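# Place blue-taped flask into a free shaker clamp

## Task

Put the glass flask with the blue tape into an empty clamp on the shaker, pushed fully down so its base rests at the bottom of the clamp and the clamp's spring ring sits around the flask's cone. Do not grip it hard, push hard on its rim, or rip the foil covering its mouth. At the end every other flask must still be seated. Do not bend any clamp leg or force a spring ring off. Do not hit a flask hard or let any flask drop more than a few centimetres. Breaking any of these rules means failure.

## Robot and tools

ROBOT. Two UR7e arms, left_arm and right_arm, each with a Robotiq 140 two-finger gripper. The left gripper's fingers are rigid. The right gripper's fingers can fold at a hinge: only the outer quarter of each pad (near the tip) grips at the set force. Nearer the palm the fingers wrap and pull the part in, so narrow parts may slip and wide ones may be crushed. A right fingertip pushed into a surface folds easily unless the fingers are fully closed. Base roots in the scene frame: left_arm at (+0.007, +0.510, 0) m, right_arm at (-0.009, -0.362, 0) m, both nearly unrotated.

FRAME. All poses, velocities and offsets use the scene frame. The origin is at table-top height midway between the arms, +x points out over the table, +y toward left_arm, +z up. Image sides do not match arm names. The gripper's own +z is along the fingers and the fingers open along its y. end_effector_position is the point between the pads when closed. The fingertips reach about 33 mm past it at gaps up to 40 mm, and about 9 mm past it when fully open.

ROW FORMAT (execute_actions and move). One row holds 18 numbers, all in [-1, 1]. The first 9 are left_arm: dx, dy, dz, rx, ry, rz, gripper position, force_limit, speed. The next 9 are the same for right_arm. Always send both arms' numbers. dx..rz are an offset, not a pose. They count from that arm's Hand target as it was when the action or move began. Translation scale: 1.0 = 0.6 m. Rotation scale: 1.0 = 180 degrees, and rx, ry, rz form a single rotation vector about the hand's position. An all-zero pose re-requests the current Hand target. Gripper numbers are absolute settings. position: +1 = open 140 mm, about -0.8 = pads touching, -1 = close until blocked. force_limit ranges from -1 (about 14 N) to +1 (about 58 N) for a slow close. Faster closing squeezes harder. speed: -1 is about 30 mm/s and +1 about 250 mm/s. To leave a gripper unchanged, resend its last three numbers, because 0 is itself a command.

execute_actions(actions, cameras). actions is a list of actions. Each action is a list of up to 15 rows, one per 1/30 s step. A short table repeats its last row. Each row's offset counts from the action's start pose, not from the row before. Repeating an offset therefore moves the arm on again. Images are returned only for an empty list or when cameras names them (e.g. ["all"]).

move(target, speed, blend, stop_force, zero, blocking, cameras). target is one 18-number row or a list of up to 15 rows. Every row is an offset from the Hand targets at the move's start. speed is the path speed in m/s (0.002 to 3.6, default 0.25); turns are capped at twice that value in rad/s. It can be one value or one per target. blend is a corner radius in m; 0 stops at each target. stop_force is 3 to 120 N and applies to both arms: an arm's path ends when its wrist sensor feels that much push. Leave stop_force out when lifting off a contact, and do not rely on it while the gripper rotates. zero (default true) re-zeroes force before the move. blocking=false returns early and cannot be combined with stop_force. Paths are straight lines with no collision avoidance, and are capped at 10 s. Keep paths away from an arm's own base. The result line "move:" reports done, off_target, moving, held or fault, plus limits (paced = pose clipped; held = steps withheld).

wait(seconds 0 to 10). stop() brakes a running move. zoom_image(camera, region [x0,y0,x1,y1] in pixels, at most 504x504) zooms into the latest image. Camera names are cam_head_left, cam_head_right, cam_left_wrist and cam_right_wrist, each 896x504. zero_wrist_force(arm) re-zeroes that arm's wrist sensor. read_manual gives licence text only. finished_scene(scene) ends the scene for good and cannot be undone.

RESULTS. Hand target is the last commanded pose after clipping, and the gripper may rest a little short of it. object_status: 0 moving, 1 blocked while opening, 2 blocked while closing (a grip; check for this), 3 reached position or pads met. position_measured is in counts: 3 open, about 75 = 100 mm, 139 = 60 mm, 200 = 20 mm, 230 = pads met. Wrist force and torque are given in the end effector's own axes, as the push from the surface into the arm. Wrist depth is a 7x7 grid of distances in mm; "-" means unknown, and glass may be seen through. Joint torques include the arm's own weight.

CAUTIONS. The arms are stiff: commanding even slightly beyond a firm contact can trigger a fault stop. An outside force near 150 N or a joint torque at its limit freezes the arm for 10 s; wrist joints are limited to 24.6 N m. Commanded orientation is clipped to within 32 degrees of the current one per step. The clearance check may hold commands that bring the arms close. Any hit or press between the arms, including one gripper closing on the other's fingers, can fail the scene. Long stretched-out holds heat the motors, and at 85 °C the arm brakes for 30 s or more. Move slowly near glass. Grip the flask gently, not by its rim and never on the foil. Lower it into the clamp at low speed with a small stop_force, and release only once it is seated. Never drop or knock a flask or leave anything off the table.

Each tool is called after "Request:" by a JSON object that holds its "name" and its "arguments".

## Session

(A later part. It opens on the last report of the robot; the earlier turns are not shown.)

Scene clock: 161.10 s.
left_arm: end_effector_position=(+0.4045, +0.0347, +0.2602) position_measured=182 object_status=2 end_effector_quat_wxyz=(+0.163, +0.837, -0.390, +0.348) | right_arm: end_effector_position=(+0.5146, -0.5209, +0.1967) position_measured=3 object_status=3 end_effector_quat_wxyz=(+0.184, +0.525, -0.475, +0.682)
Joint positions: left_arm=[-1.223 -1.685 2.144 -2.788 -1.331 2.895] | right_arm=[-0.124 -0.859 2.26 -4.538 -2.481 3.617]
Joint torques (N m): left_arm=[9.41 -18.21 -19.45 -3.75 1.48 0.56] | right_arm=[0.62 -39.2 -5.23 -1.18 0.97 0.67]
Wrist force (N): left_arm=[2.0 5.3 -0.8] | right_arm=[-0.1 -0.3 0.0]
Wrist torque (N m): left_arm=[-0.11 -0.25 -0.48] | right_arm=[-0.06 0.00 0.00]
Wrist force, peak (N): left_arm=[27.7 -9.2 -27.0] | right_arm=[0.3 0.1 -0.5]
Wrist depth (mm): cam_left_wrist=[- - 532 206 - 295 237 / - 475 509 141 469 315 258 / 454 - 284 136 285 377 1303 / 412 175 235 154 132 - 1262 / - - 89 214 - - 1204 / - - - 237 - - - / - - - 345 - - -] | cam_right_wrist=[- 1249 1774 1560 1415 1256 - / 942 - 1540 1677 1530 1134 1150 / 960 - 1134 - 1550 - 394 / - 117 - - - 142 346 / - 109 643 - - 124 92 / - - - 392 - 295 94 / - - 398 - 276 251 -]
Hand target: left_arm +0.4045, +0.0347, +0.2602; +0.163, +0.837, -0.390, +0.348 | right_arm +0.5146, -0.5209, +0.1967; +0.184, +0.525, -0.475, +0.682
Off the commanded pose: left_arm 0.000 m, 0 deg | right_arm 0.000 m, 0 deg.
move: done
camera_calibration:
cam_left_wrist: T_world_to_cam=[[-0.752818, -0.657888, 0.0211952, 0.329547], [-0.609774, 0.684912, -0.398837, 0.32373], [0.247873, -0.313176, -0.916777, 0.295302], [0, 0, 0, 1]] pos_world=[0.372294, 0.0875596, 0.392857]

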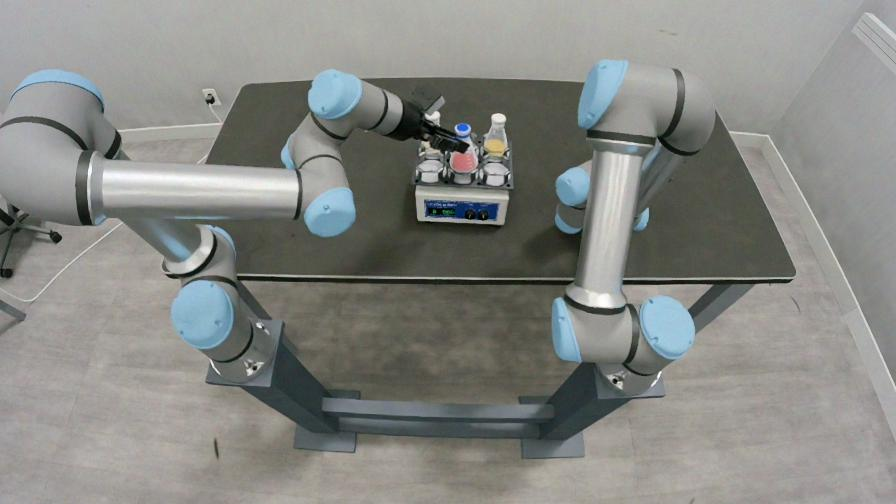

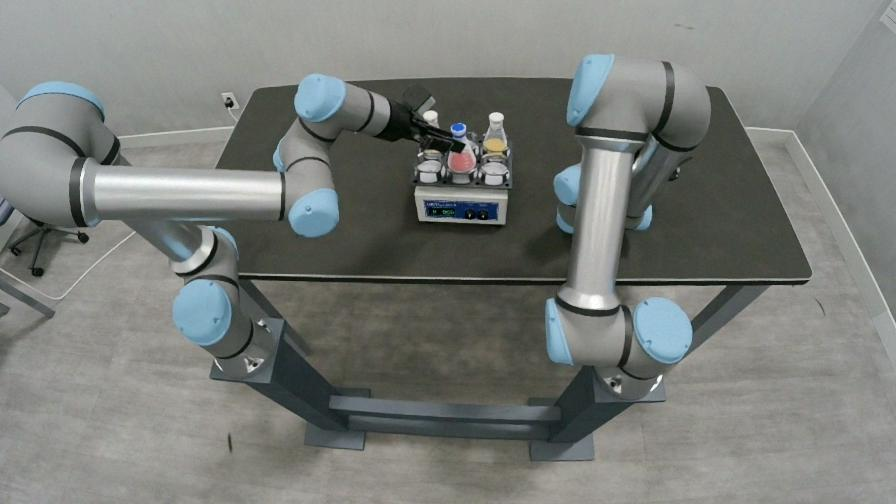

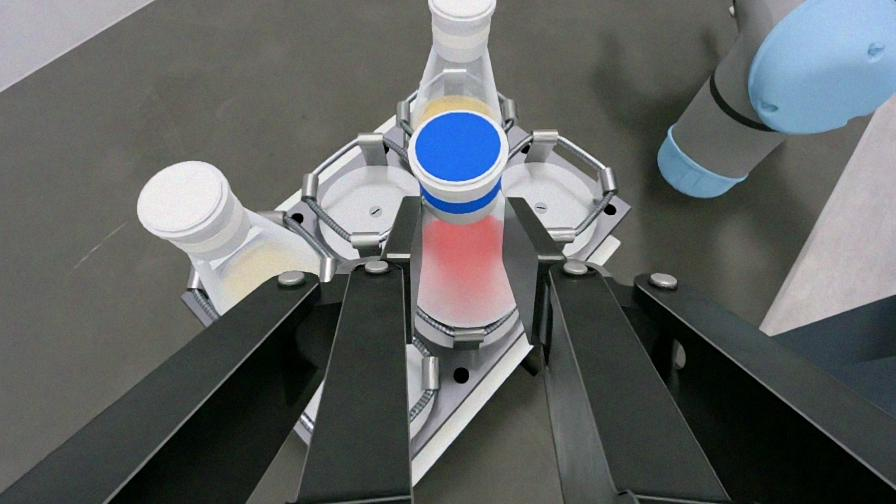

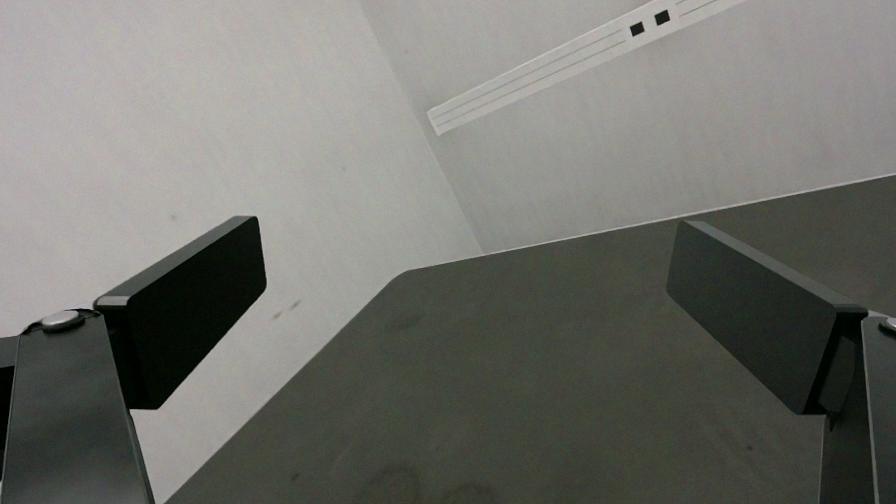

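Request:
{"name": "zoom_image", "arguments": {"camera": "cam_left_wrist", "region": [370, 230, 570, 390]}}

Request:
{"name": "zoom_image", "arguments": {"camera": "cam_head_left", "region": [435, 130, 490, 190]}}

Request:
{"name": "zoom_image", "arguments": {"camera": "cam_head_right", "region": [430, 130, 485, 190]}}

Scaled by 2.520 from the camera's 896x504 image, which has a finer 1280x720 frame.

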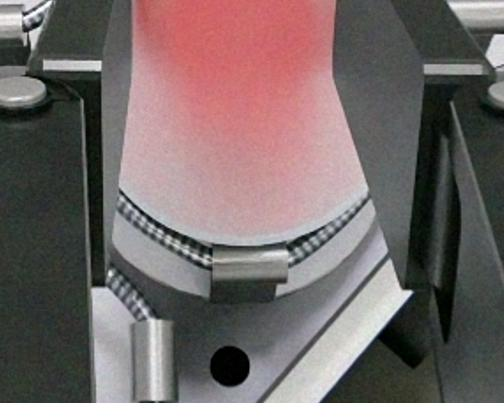

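Scaled by 8.400 from the camera's 896x504 image, which has a finer 1280x720 frame.

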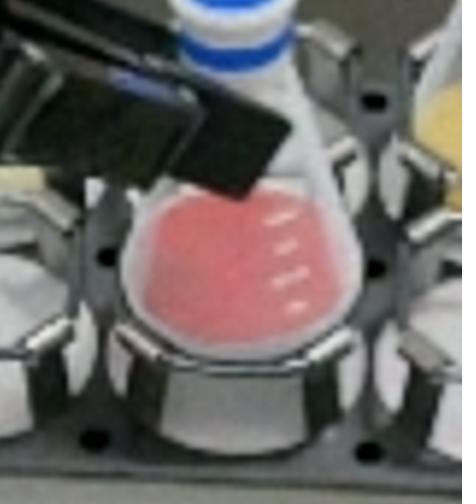

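Scaled by 8.400 from the camera's 896x504 image, which has a finer 1280x720 frame.

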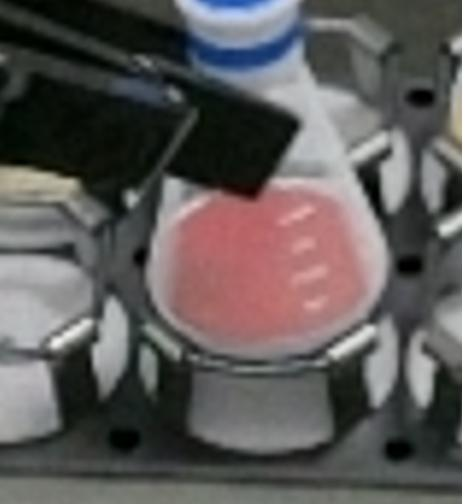

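Request:
{"name": "move", "arguments": {"target": [[0,0,0.013,0,0,0,-1,-0.1,-1,0,0,0,0,0,0,1,1,1],[-0.025,-0.021,0.0095,0.0429,-0.0511,0,-1,-0.1,-1,0,0,0,0,0,0,1,1,1]], "speed": 0.05, "cameras": ["cam_head_left","cam_head_right","cam_left_wrist"]}}

Request:
{"name": "zoom_image", "arguments": {"camera": "cam_head_left", "region": [435, 130, 490, 190]}}

Request:
{"name": "zoom_image", "arguments": {"camera": "cam_left_wrist", "region": [350, 100, 570, 390]}}

Scene clock: 172.20 s.
left_arm: end_effector_position=(+0.3894, +0.0220, +0.2658) position_measured=182 object_status=2 end_effector_quat_wxyz=(+0.074, +0.815, -0.425, +0.387) | right_arm: end_effector_position=(+0.5146, -0.5209, +0.1967) position_measured=3 object_status=3 end_effector_quat_wxyz=(+0.184, +0.525, -0.475, +0.682)
Joint positions: left_arm=[-1.381 -1.693 2.13 -2.683 -1.084 2.903] | right_arm=[-0.124 -0.859 2.26 -4.538 -2.481 3.617]
Joint torques (N m): left_arm=[10.8 -18.66 -28.14 -6.06 -0.79 -1.11] | right_arm=[0.92 -39.96 -7.41 -1.22 1.21 0.89]
Wrist force (N): left_arm=[1.2 0.4 2.2] | right_arm=[0.1 -0.2 -0.1]
Wrist torque (N m): left_arm=[0.25 -0.44 -0.39] | right_arm=[-0.05 -0.02 0.00]
Wrist force, peak (N): left_arm=[2.8 5.6 -2.1] | right_arm=[0.4 -0.4 -0.5]
Wrist depth (mm): cam_left_wrist=[- 1229 - - 508 - 227 / - 573 557 142 - 324 283 / - - 487 136 278 - 392 / - 202 269 224 132 - - / 468 - 89 216 - - - / - - - 249 - - - / - - - - - - -] | cam_right_wrist=[964 - 1475 1540 1383 1212 1065 / - - 1407 1883 1611 - 1269 / - 1108 1511 1841 - - - / - 122 - 792 - 132 341 / - 109 - - - 116 92 / - - - 398 346 289 94 / - - 421 341 294 249 -]
Hand target: left_arm +0.3895, +0.0221, +0.2659; +0.074, +0.815, -0.425, +0.387 | right_arm +0.5146, -0.5209, +0.1967; +0.184, +0.525, -0.475, +0.682
Off the commanded pose: left_arm 0.000 m, 0 deg | right_arm 0.000 m, 0 deg.
move: done
camera_calibration:
cam_left_wrist: T_world_to_cam=[[-0.739583, -0.646461, -0.187362, 0.359652], [-0.545611, 0.738836, -0.395513, 0.298339], [0.394114, -0.190288, -0.899147, 0.235792], [0, 0, 0, 1]] pos_world=[0.335841, 0.0569466, 0.397393]
Images, in order (width x height): cam_head_left 896x504, cam_head_right 896x504, cam_left_wrist 896x504.

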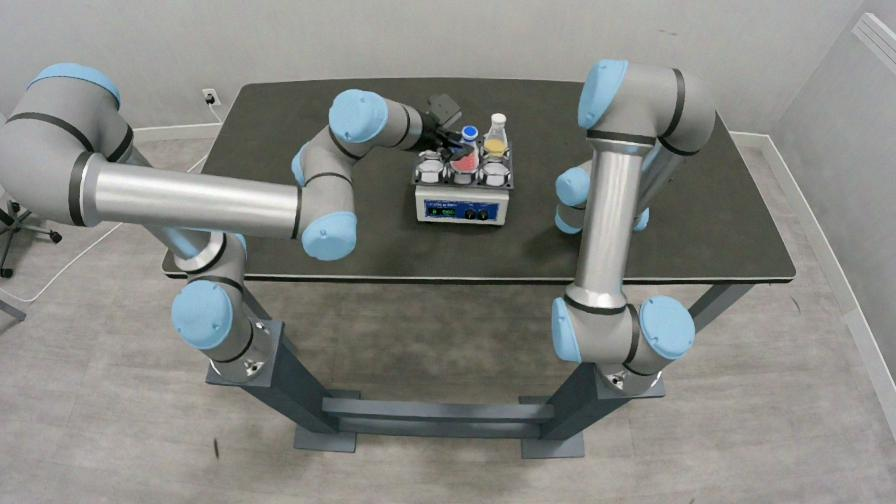

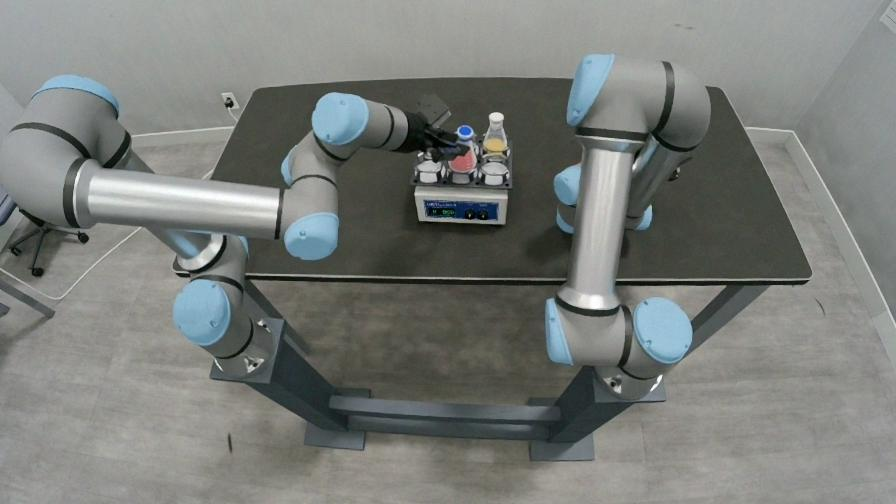

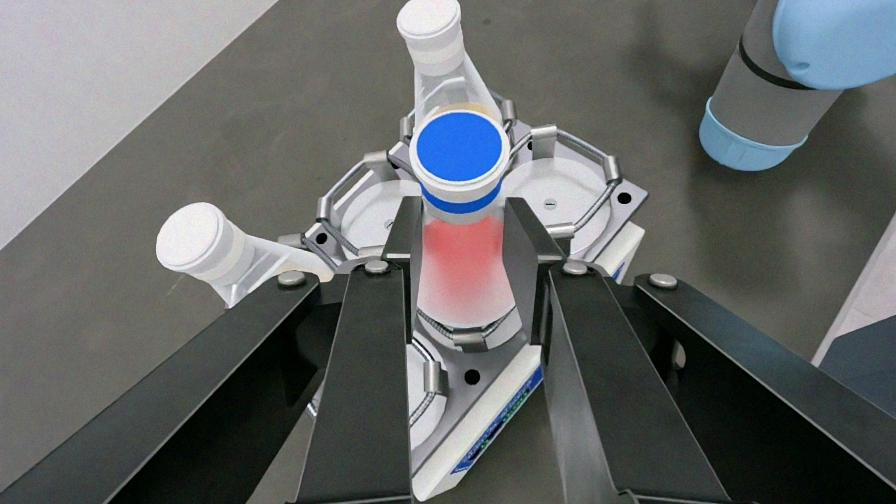

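Scaled by 8.400 from the camera's 896x504 image, which has a finer 1280x720 frame.

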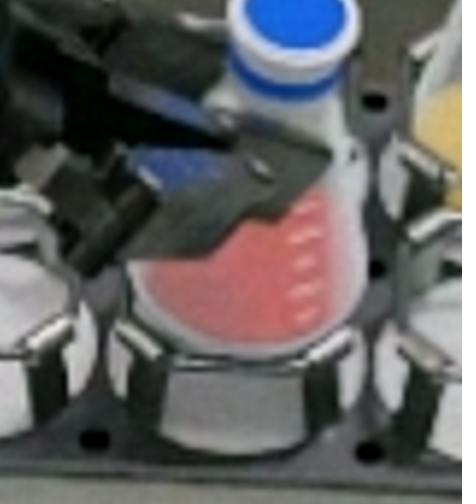

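Scaled by 1.738 from the camera's 896x504 image, which has a finer 1280x720 frame.

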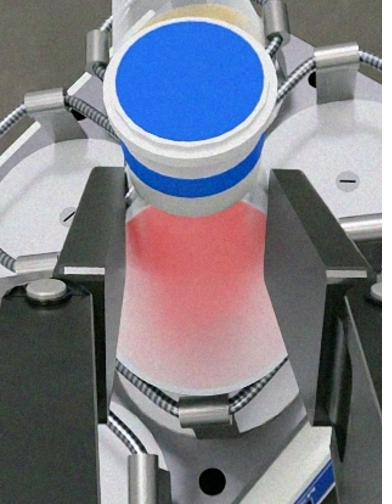

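Request:
{"name": "move", "arguments": {"target": [0,0,-0.033,0,0,0,-1,-0.1,-1,0,0,0,0,0,0,1,1,1], "speed": 0.015, "stop_force": 15, "cameras": ["cam_head_left","cam_head_right","cam_left_wrist"]}}

Request:
{"name": "zoom_image", "arguments": {"camera": "cam_head_left", "region": [435, 130, 490, 190]}}

Request:
{"name": "zoom_image", "arguments": {"camera": "cam_head_right", "region": [430, 130, 485, 190]}}

Request:
{"name": "zoom_image", "arguments": {"camera": "cam_left_wrist", "region": [370, 230, 570, 390]}}

Scene clock: 175.50 s.
left_arm: end_effector_position=(+0.3896, +0.0220, +0.2584) position_measured=184 object_status=2 end_effector_quat_wxyz=(+0.074, +0.815, -0.425, +0.387) | right_arm: end_effector_position=(+0.5146, -0.5209, +0.1967) position_measured=3 object_status=3 end_effector_quat_wxyz=(+0.184, +0.525, -0.475, +0.682)
Joint positions: left_arm=[-1.38 -1.684 2.144 -2.706 -1.084 2.903] | right_arm=[-0.124 -0.859 2.26 -4.538 -2.481 3.617]
Joint torques (N m): left_arm=[5.37 -22.97 -25.78 -4.52 -1.05 -1.58] | right_arm=[-0.13 -40.28 -7.65 -1.33 1.34 0.79]
Wrist force (N): left_arm=[4.8 -2.1 -2.6] | right_arm=[0.3 -0.1 -0.1]
Wrist torque (N m): left_arm=[0.32 -0.46 -0.29] | right_arm=[-0.02 -0.08 0.01]
Wrist force, peak (N): left_arm=[12.2 -2.6 -12.1] | right_arm=[0.5 -0.2 -0.4]
Wrist depth (mm): cam_left_wrist=[- 1059 613 225 522 292 226 / - - 511 270 - 326 303 / - - - 138 275 - - / - 195 253 222 128 362 - / - - 89 216 - - 338 / - - - - - - - / - - - - - - -] | cam_right_wrist=[- - 1484 - 1309 1224 1144 / - - - 1724 1432 1296 1237 / 887 1224 1424 2377 - - - / 907 117 - 1814 1762 133 - / - 109 - - - 123 92 / - - - 415 345 303 94 / - - 442 346 - 250 -]
Hand target: left_arm +0.3896, +0.0220, +0.2584; +0.074, +0.815, -0.425, +0.387 (not the last commanded pose) | right_arm +0.5146, -0.5209, +0.1967; +0.184, +0.525, -0.475, +0.682
Off the commanded pose: left_arm 0.012 m, 0 deg | right_arm 0.000 m, 0 deg.
move: contact (left_arm)
camera_calibration:
cam_left_wrist: T_world_to_cam=[[-0.73935, -0.646811, -0.187075, 0.358307], [-0.545805, 0.738429, -0.396005, 0.295725], [0.394282, -0.190679, -0.89899, 0.228982], [0, 0, 0, 1]] pos_world=[0.336039, 0.0570471, 0.389991]
Images, in order (width x height): cam_head_left 896x504, cam_head_right 896x504, cam_left_wrist 896x504.

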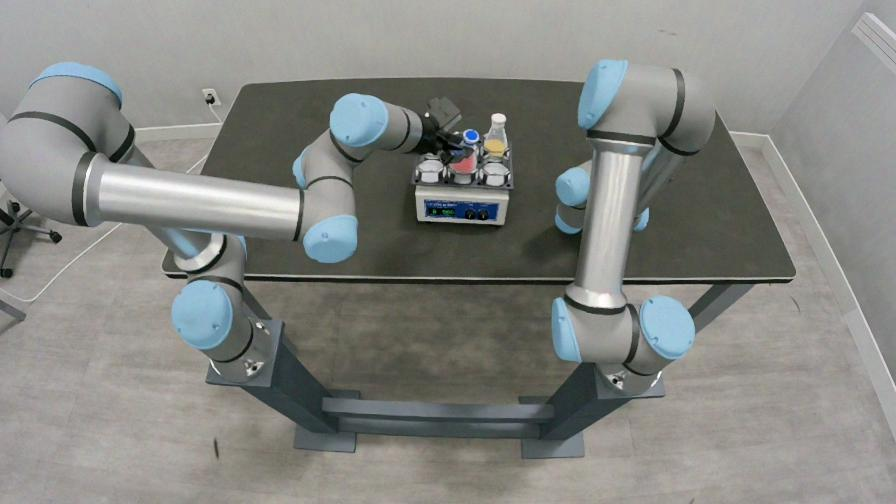

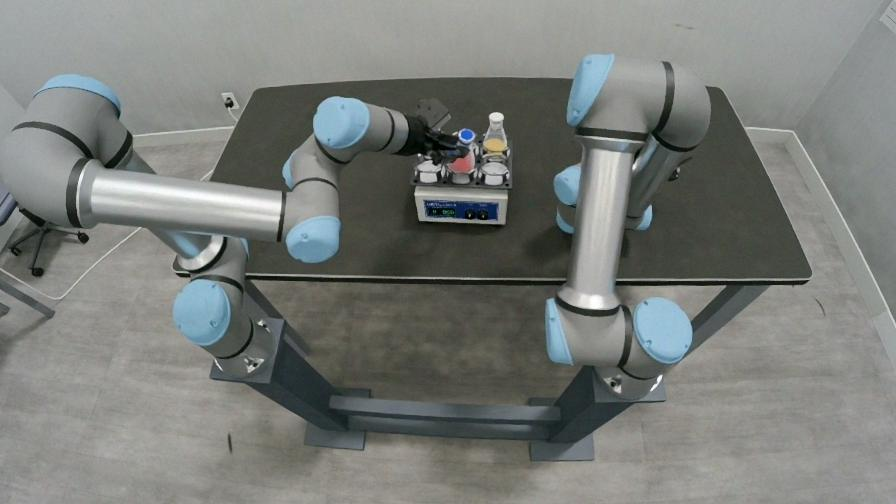

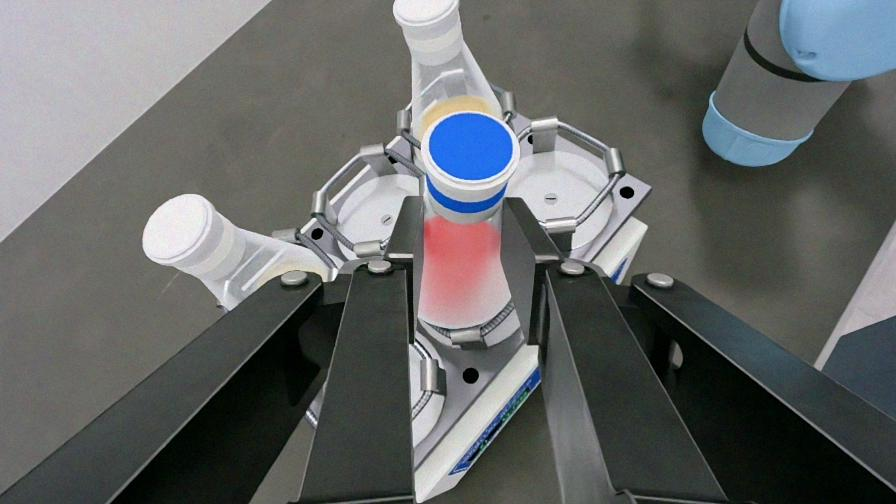

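Scaled by 8.400 from the camera's 896x504 image, which has a finer 1280x720 frame.

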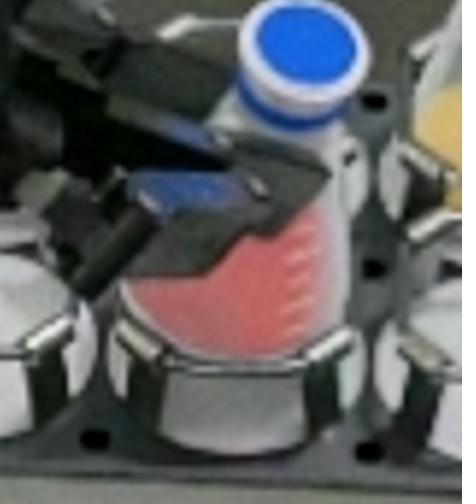

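Scaled by 8.400 from the camera's 896x504 image, which has a finer 1280x720 frame.

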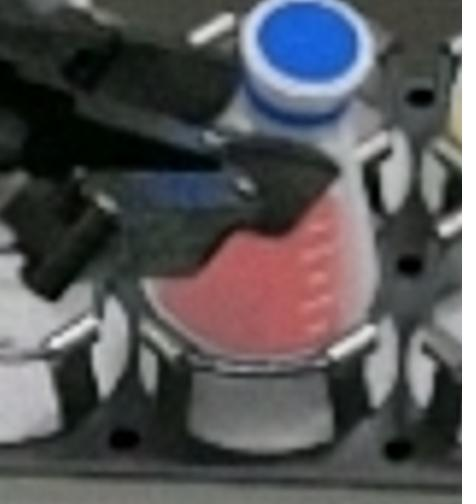

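Scaled by 2.520 from the camera's 896x504 image, which has a finer 1280x720 frame.

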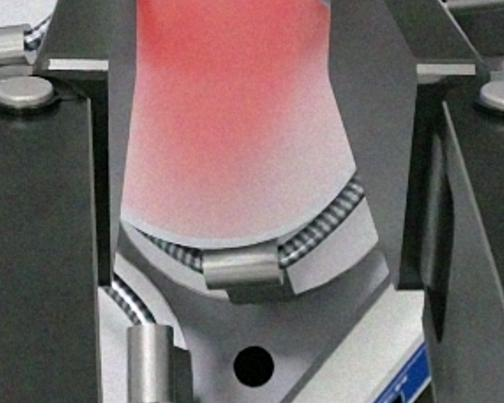

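Request:
{"name": "move", "arguments": {"target": [[-0.004,-0.0033,0.005,0,0,0,-1,-0.1,-1,0,0,0,0,0,0,1,1,1],[-0.004,-0.0033,-0.03,0,0,0,-1,-0.1,-1,0,0,0,0,0,0,1,1,1]], "speed": 0.012, "stop_force": 20, "cameras": ["cam_head_left","cam_head_right","cam_left_wrist"]}}

Request:
{"name": "zoom_image", "arguments": {"camera": "cam_head_left", "region": [435, 130, 490, 190]}}

Request:
{"name": "zoom_image", "arguments": {"camera": "cam_head_right", "region": [430, 130, 485, 190]}}

Request:
{"name": "zoom_image", "arguments": {"camera": "cam_left_wrist", "region": [370, 230, 570, 390]}}

Scene clock: 179.93 s.
left_arm: end_effector_position=(+0.3871, +0.0199, +0.2569) position_measured=184 object_status=2 end_effector_quat_wxyz=(+0.075, +0.815, -0.425, +0.387) | right_arm: end_effector_position=(+0.5146, -0.5209, +0.1967) position_measured=3 object_status=3 end_effector_quat_wxyz=(+0.184, +0.525, -0.475, +0.682)
Joint positions: left_arm=[-1.388 -1.681 2.146 -2.708 -1.079 2.897] | right_arm=[-0.124 -0.859 2.26 -4.538 -2.481 3.617]
Joint torques (N m): left_arm=[-3.08 -20.24 -22.24 -2.06 -1.8 0.35] | right_arm=[1.49 -41.89 -6.41 -1.04 1.08 0.92]
Wrist force (N): left_arm=[11.9 -3.7 -2.0] | right_arm=[0.1 -0.3 -0.2]
Wrist torque (N m): left_arm=[0.51 -0.45 -0.08] | right_arm=[-0.05 -0.02 0.01]
Wrist force, peak (N): left_arm=[16.9 -4.4 -17.4] | right_arm=[0.3 -0.4 -0.1]
Wrist depth (mm): cam_left_wrist=[- - 593 - - 295 224 / - - - 266 461 312 285 / 563 - 303 139 270 - - / 519 190 259 225 127 - - / 486 - 89 216 - - - / - - - - - - - / - - - - - - -] | cam_right_wrist=[1029 - - 1360 1440 1218 1139 / 1020 - 1643 1689 1331 - - / - - - - 1677 - 1218 / - 122 - - - 133 - / - 109 - - - 123 92 / - - 569 - 337 293 94 / - - 403 321 294 252 -]
Hand target: left_arm +0.3871, +0.0199, +0.2569; +0.075, +0.815, -0.425, +0.387 (not the last commanded pose) | right_arm +0.5146, -0.5209, +0.1967; +0.184, +0.525, -0.475, +0.682
Off the commanded pose: left_arm 0.017 m, 0 deg | right_arm 0.000 m, 0 deg.
move: contact (left_arm); path passed 1 of 2 targets
camera_calibration:
cam_left_wrist: T_world_to_cam=[[-0.739339, -0.646877, -0.186891, 0.354813], [-0.54573, 0.738264, -0.396415, 0.295386], [0.394406, -0.191093, -0.898848, 0.228162], [0, 0, 0, 1]] pos_world=[0.333539, 0.0550479, 0.38849]
Images, in order (width x height): cam_head_left 896x504, cam_head_right 896x504, cam_left_wrist 896x504.

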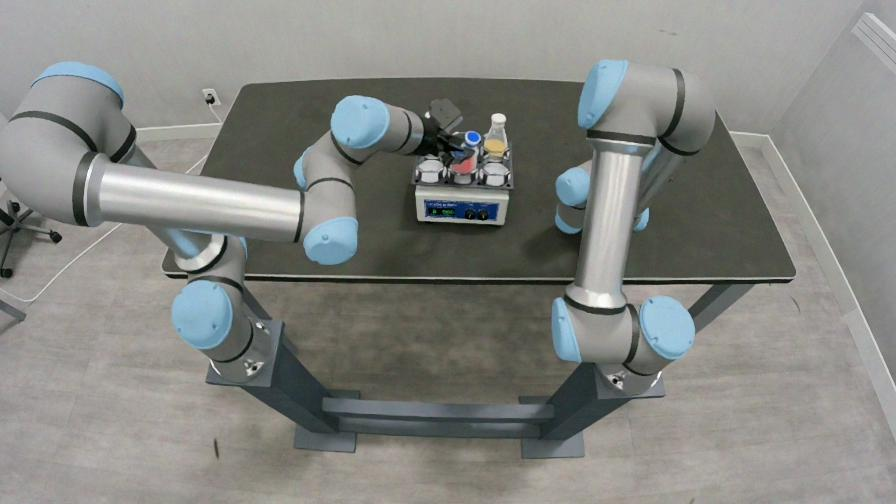

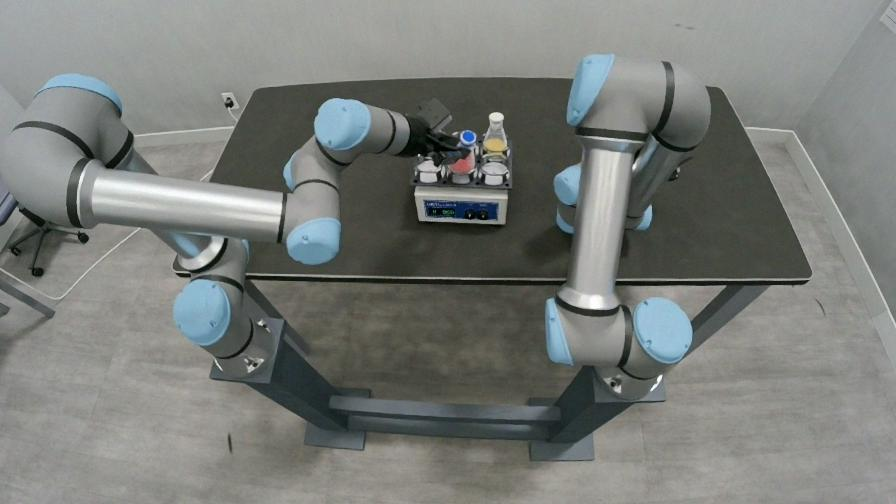

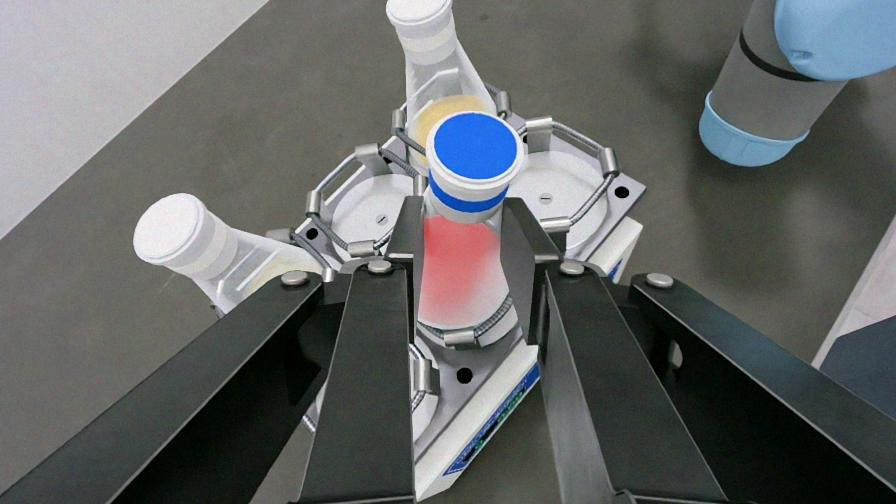

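Scaled by 8.400 from the camera's 896x504 image, which has a finer 1280x720 frame.

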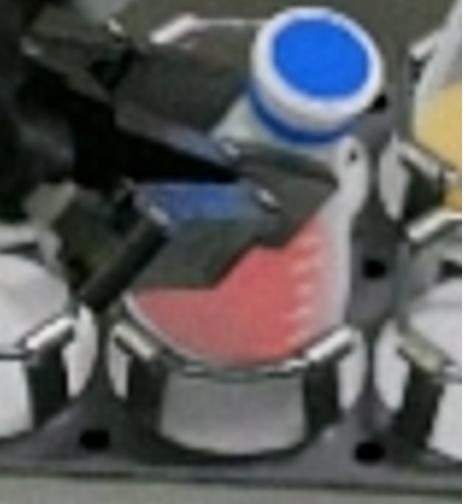

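Scaled by 8.400 from the camera's 896x504 image, which has a finer 1280x720 frame.

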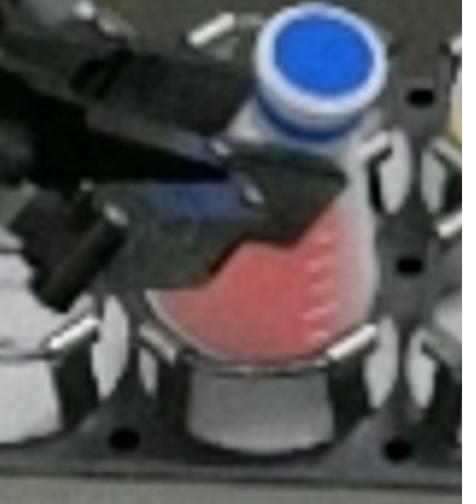

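Scaled by 2.520 from the camera's 896x504 image, which has a finer 1280x720 frame.

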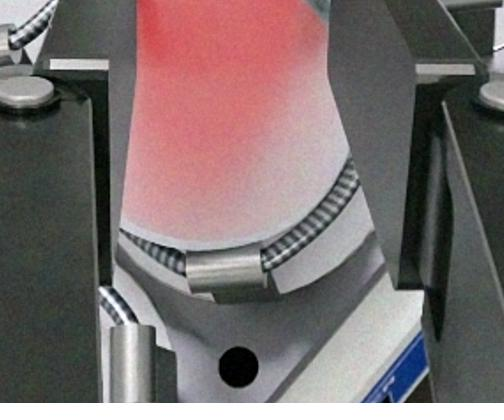

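Request:
{"name": "move", "arguments": {"target": [[0.0110,0.0092,-0.002,-0.0179,0.0213,0,-1,-0.1,-1,0,0,0,0,0,0,1,1,1]], "speed": 0.015, "stop_force": 40, "cameras": ["cam_head_left","cam_left_wrist"]}}

Request:
{"name": "zoom_image", "arguments": {"camera": "cam_head_left", "region": [435, 130, 490, 190]}}

Request:
{"name": "zoom_image", "arguments": {"camera": "cam_left_wrist", "region": [370, 230, 570, 390]}}

Scene clock: 191.03 s.
left_arm: end_effector_position=(+0.3938, +0.0252, +0.2561) position_measured=184 object_status=2 end_effector_quat_wxyz=(+0.112, +0.825, -0.410, +0.372) | right_arm: end_effector_position=(+0.5146, -0.5209, +0.1967) position_measured=3 object_status=3 end_effector_quat_wxyz=(+0.184, +0.525, -0.475, +0.682)
Joint positions: left_arm=[-1.323 -1.683 2.151 -2.753 -1.18 2.897] | right_arm=[-0.124 -0.859 2.26 -4.538 -2.481 3.617]
Joint torques (N m): left_arm=[-0.57 8.49 3.6 9.93 4.68 0.47] | right_arm=[1.08 -40.51 -7.54 -0.87 1.09 0.95]
Wrist force (N): left_arm=[33.9 17.5 -27.2] | right_arm=[0.3 -0.1 0.1]
Wrist torque (N m): left_arm=[-0.59 -0.08 -0.24] | right_arm=[-0.03 -0.06 0.00]
Wrist force, peak (N): left_arm=[34.9 20.7 -31.0] | right_arm=[0.2 -0.2 -0.5]
Wrist depth (mm): cam_left_wrist=[- - - - 528 283 227 / - 527 - 145 473 321 299 / - 526 294 138 277 365 409 / - 183 252 169 132 - 1192 / 434 - 89 214 - - 521 / - - - - - - - / - - - - - - -] | cam_right_wrist=[1093 1118 - - 1368 1262 - / 927 1189 1449 1724 - 1338 1177 / - - 1511 1869 1611 1449 - / 887 117 - 1975 - 133 - / - 109 - - - 116 92 / - 1046 - 389 - 299 94 / - - - 316 281 250 -]
Hand target: left_arm +0.3937, +0.0254, +0.2557; +0.112, +0.825, -0.411, +0.371 | right_arm +0.5146, -0.5209, +0.1967; +0.184, +0.525, -0.475, +0.682
Off the commanded pose: left_arm 0.000 m, 0 deg | right_arm 0.000 m, 0 deg.
move: done
camera_calibration:
cam_left_wrist: T_world_to_cam=[[-0.748933, -0.655091, -0.0997732, 0.344704], [-0.572186, 0.715264, -0.401248, 0.307086], [0.334218, -0.243419, -0.910519, 0.253793], [0, 0, 0, 1]] pos_world=[0.349049, 0.0679429, 0.388694]
Images, in order (width x height): cam_head_left 896x504, cam_left_wrist 896x504.

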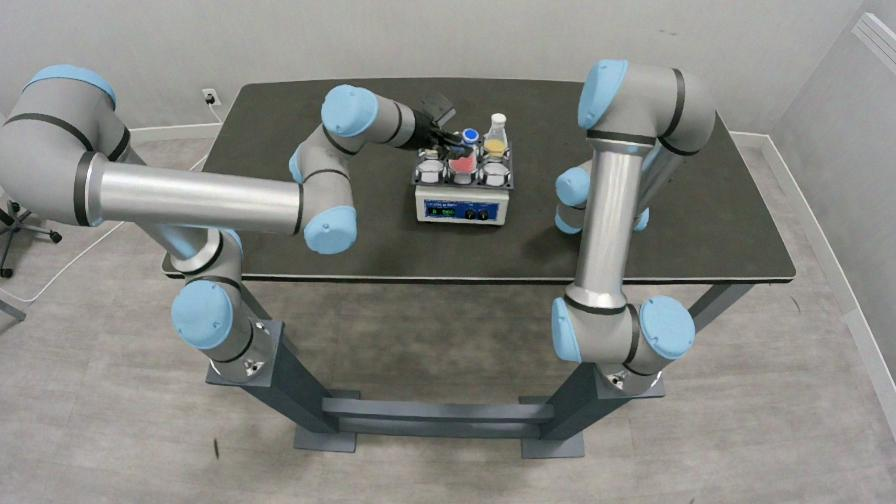

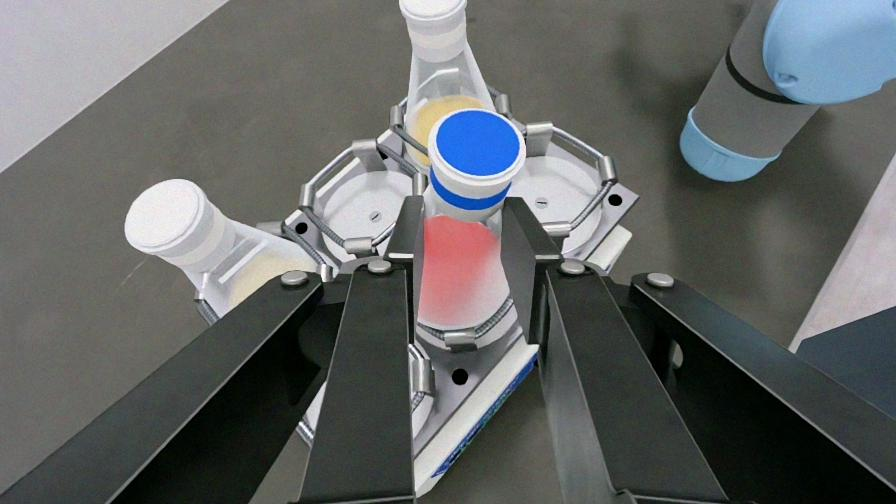

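Scaled by 8.400 from the camera's 896x504 image, which has a finer 1280x720 frame.

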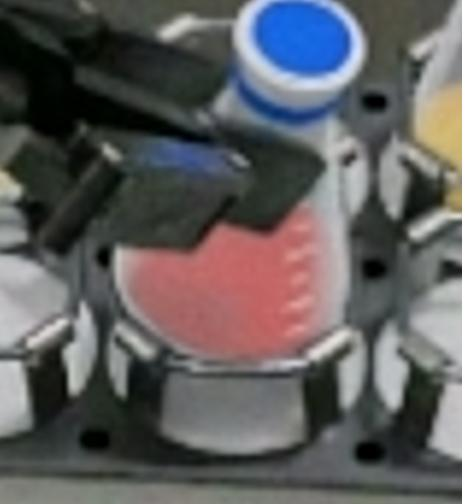

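Scaled by 2.520 from the camera's 896x504 image, which has a finer 1280x720 frame.

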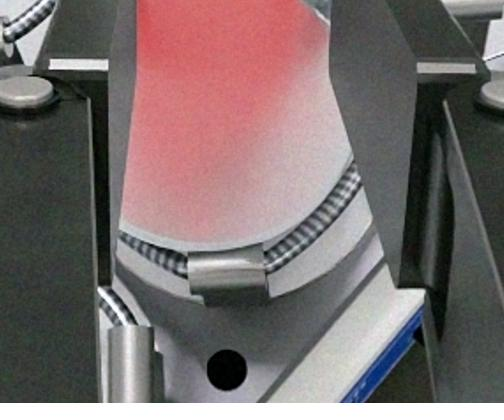

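Request:
{"name": "move", "arguments": {"target": [[0,0,0.016,0,0,0,-1,-0.1,-1,0,0,0,0,0,0,1,1,1],[-0.0188,-0.0158,0.016,0.0322,-0.0383,0,-1,-0.1,-1,0,0,0,0,0,0,1,1,1]], "speed": 0.04, "cameras": ["cam_head_left","cam_head_right","cam_left_wrist"]}}

Request:
{"name": "zoom_image", "arguments": {"camera": "cam_head_left", "region": [435, 120, 490, 190]}}

Request:
{"name": "zoom_image", "arguments": {"camera": "cam_head_right", "region": [430, 120, 485, 190]}}

Request:
{"name": "zoom_image", "arguments": {"camera": "cam_left_wrist", "region": [370, 230, 570, 390]}}

Scene clock: 203.67 s.
left_arm: end_effector_position=(+0.3823, +0.0159, +0.2653) position_measured=185 object_status=2 end_effector_quat_wxyz=(+0.045, +0.806, -0.435, +0.399) | right_arm: end_effector_position=(+0.5146, -0.5209, +0.1967) position_measured=3 object_status=3 end_effector_quat_wxyz=(+0.184, +0.525, -0.475, +0.682)
Joint positions: left_arm=[-1.435 -1.685 2.127 -2.65 -1.003 2.896] | right_arm=[-0.124 -0.859 2.26 -4.538 -2.481 3.617]
Joint torques (N m): left_arm=[11.85 -20.64 -25.41 -5.63 -0.11 -1.41] | right_arm=[0.62 -39.93 -7.58 -1.16 1.21 1.05]
Wrist force (N): left_arm=[1.7 -1.6 5.5] | right_arm=[0.1 -0.2 0.0]
Wrist torque (N m): left_arm=[-0.18 -0.54 -0.29] | right_arm=[-0.06 -0.03 0.01]
Wrist force, peak (N): left_arm=[34.4 17.6 -27.6] | right_arm=[0.5 -0.1 -0.3]
Wrist depth (mm): cam_left_wrist=[1054 1229 - - 512 - 222 / 1059 621 548 146 - 329 291 / - 590 532 139 278 389 360 / 586 204 105 225 133 - 346 / 539 - 89 219 - - - / - - - - - - - / - - - - - - -] | cam_right_wrist=[976 1224 1353 1677 1256 1183 - / - - - 1666 1368 - - / - 949 - - 1560 1399 1316 / - 122 - - - 133 337 / - 109 - - 444 116 92 / - - - - 351 307 94 / - - - 320 281 254 -]
Hand target: left_arm +0.3824, +0.0160, +0.2653; +0.045, +0.806, -0.435, +0.399 | right_arm +0.5146, -0.5209, +0.1967; +0.184, +0.525, -0.475, +0.682
Off the commanded pose: left_arm 0.000 m, 0 deg | right_arm 0.000 m, 0 deg.
move: done
camera_calibration:
cam_left_wrist: T_world_to_cam=[[-0.727725, -0.636703, -0.255, 0.363631], [-0.524473, 0.756174, -0.391316, 0.289336], [0.441977, -0.15103, -0.884221, 0.214093], [0, 0, 0, 1]] pos_world=[0.321748, 0.0450707, 0.395253]
Images, in order (width x height): cam_head_left 896x504, cam_head_right 896x504, cam_left_wrist 896x504.

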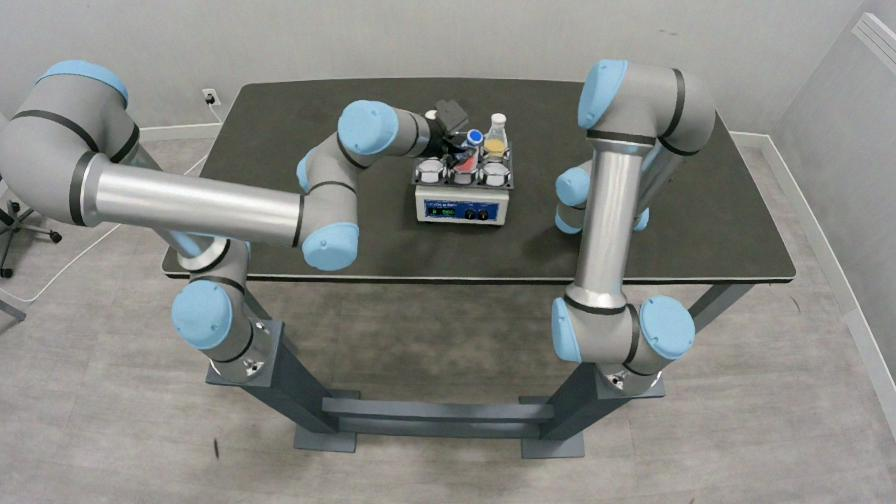

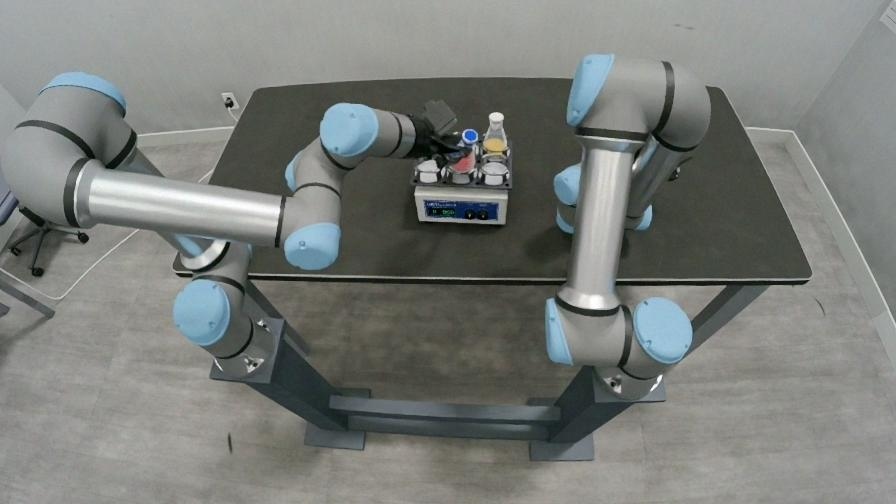

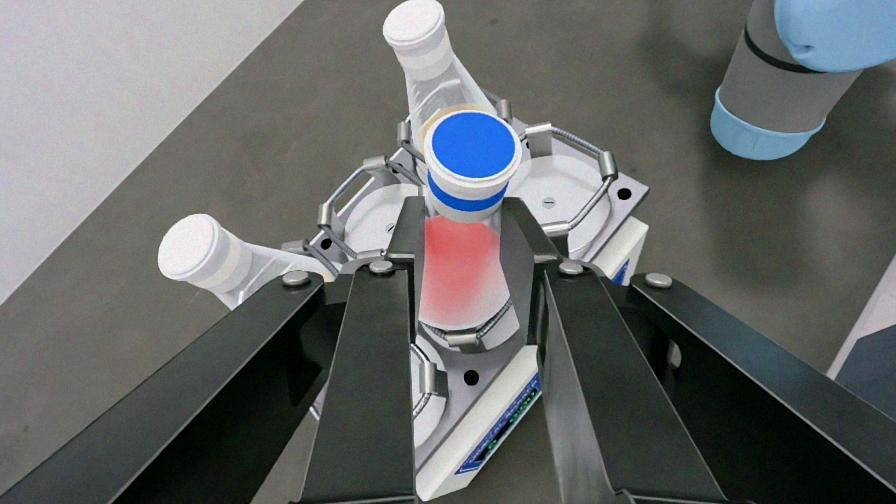

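Scaled by 7.200 from the camera's 896x504 image, which has a finer 1280x720 frame.

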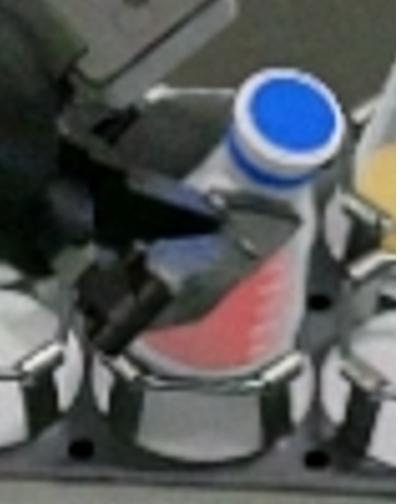

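Scaled by 7.200 from the camera's 896x504 image, which has a finer 1280x720 frame.

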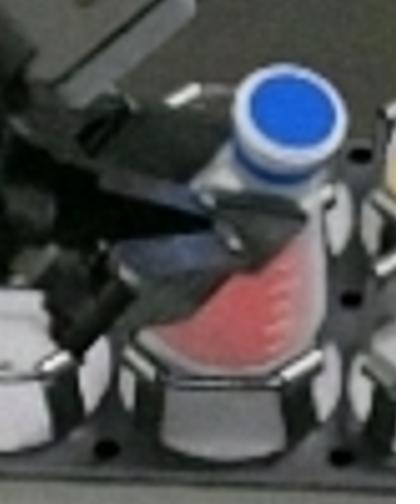

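Scaled by 2.520 from the camera's 896x504 image, which has a finer 1280x720 frame.

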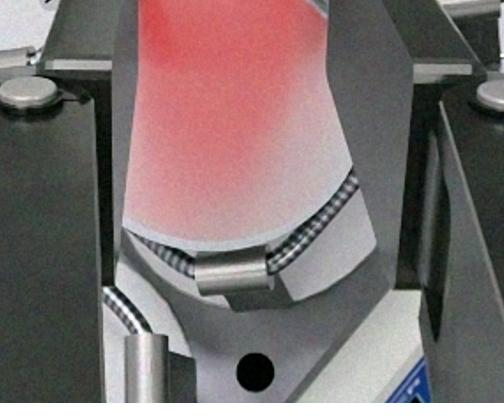

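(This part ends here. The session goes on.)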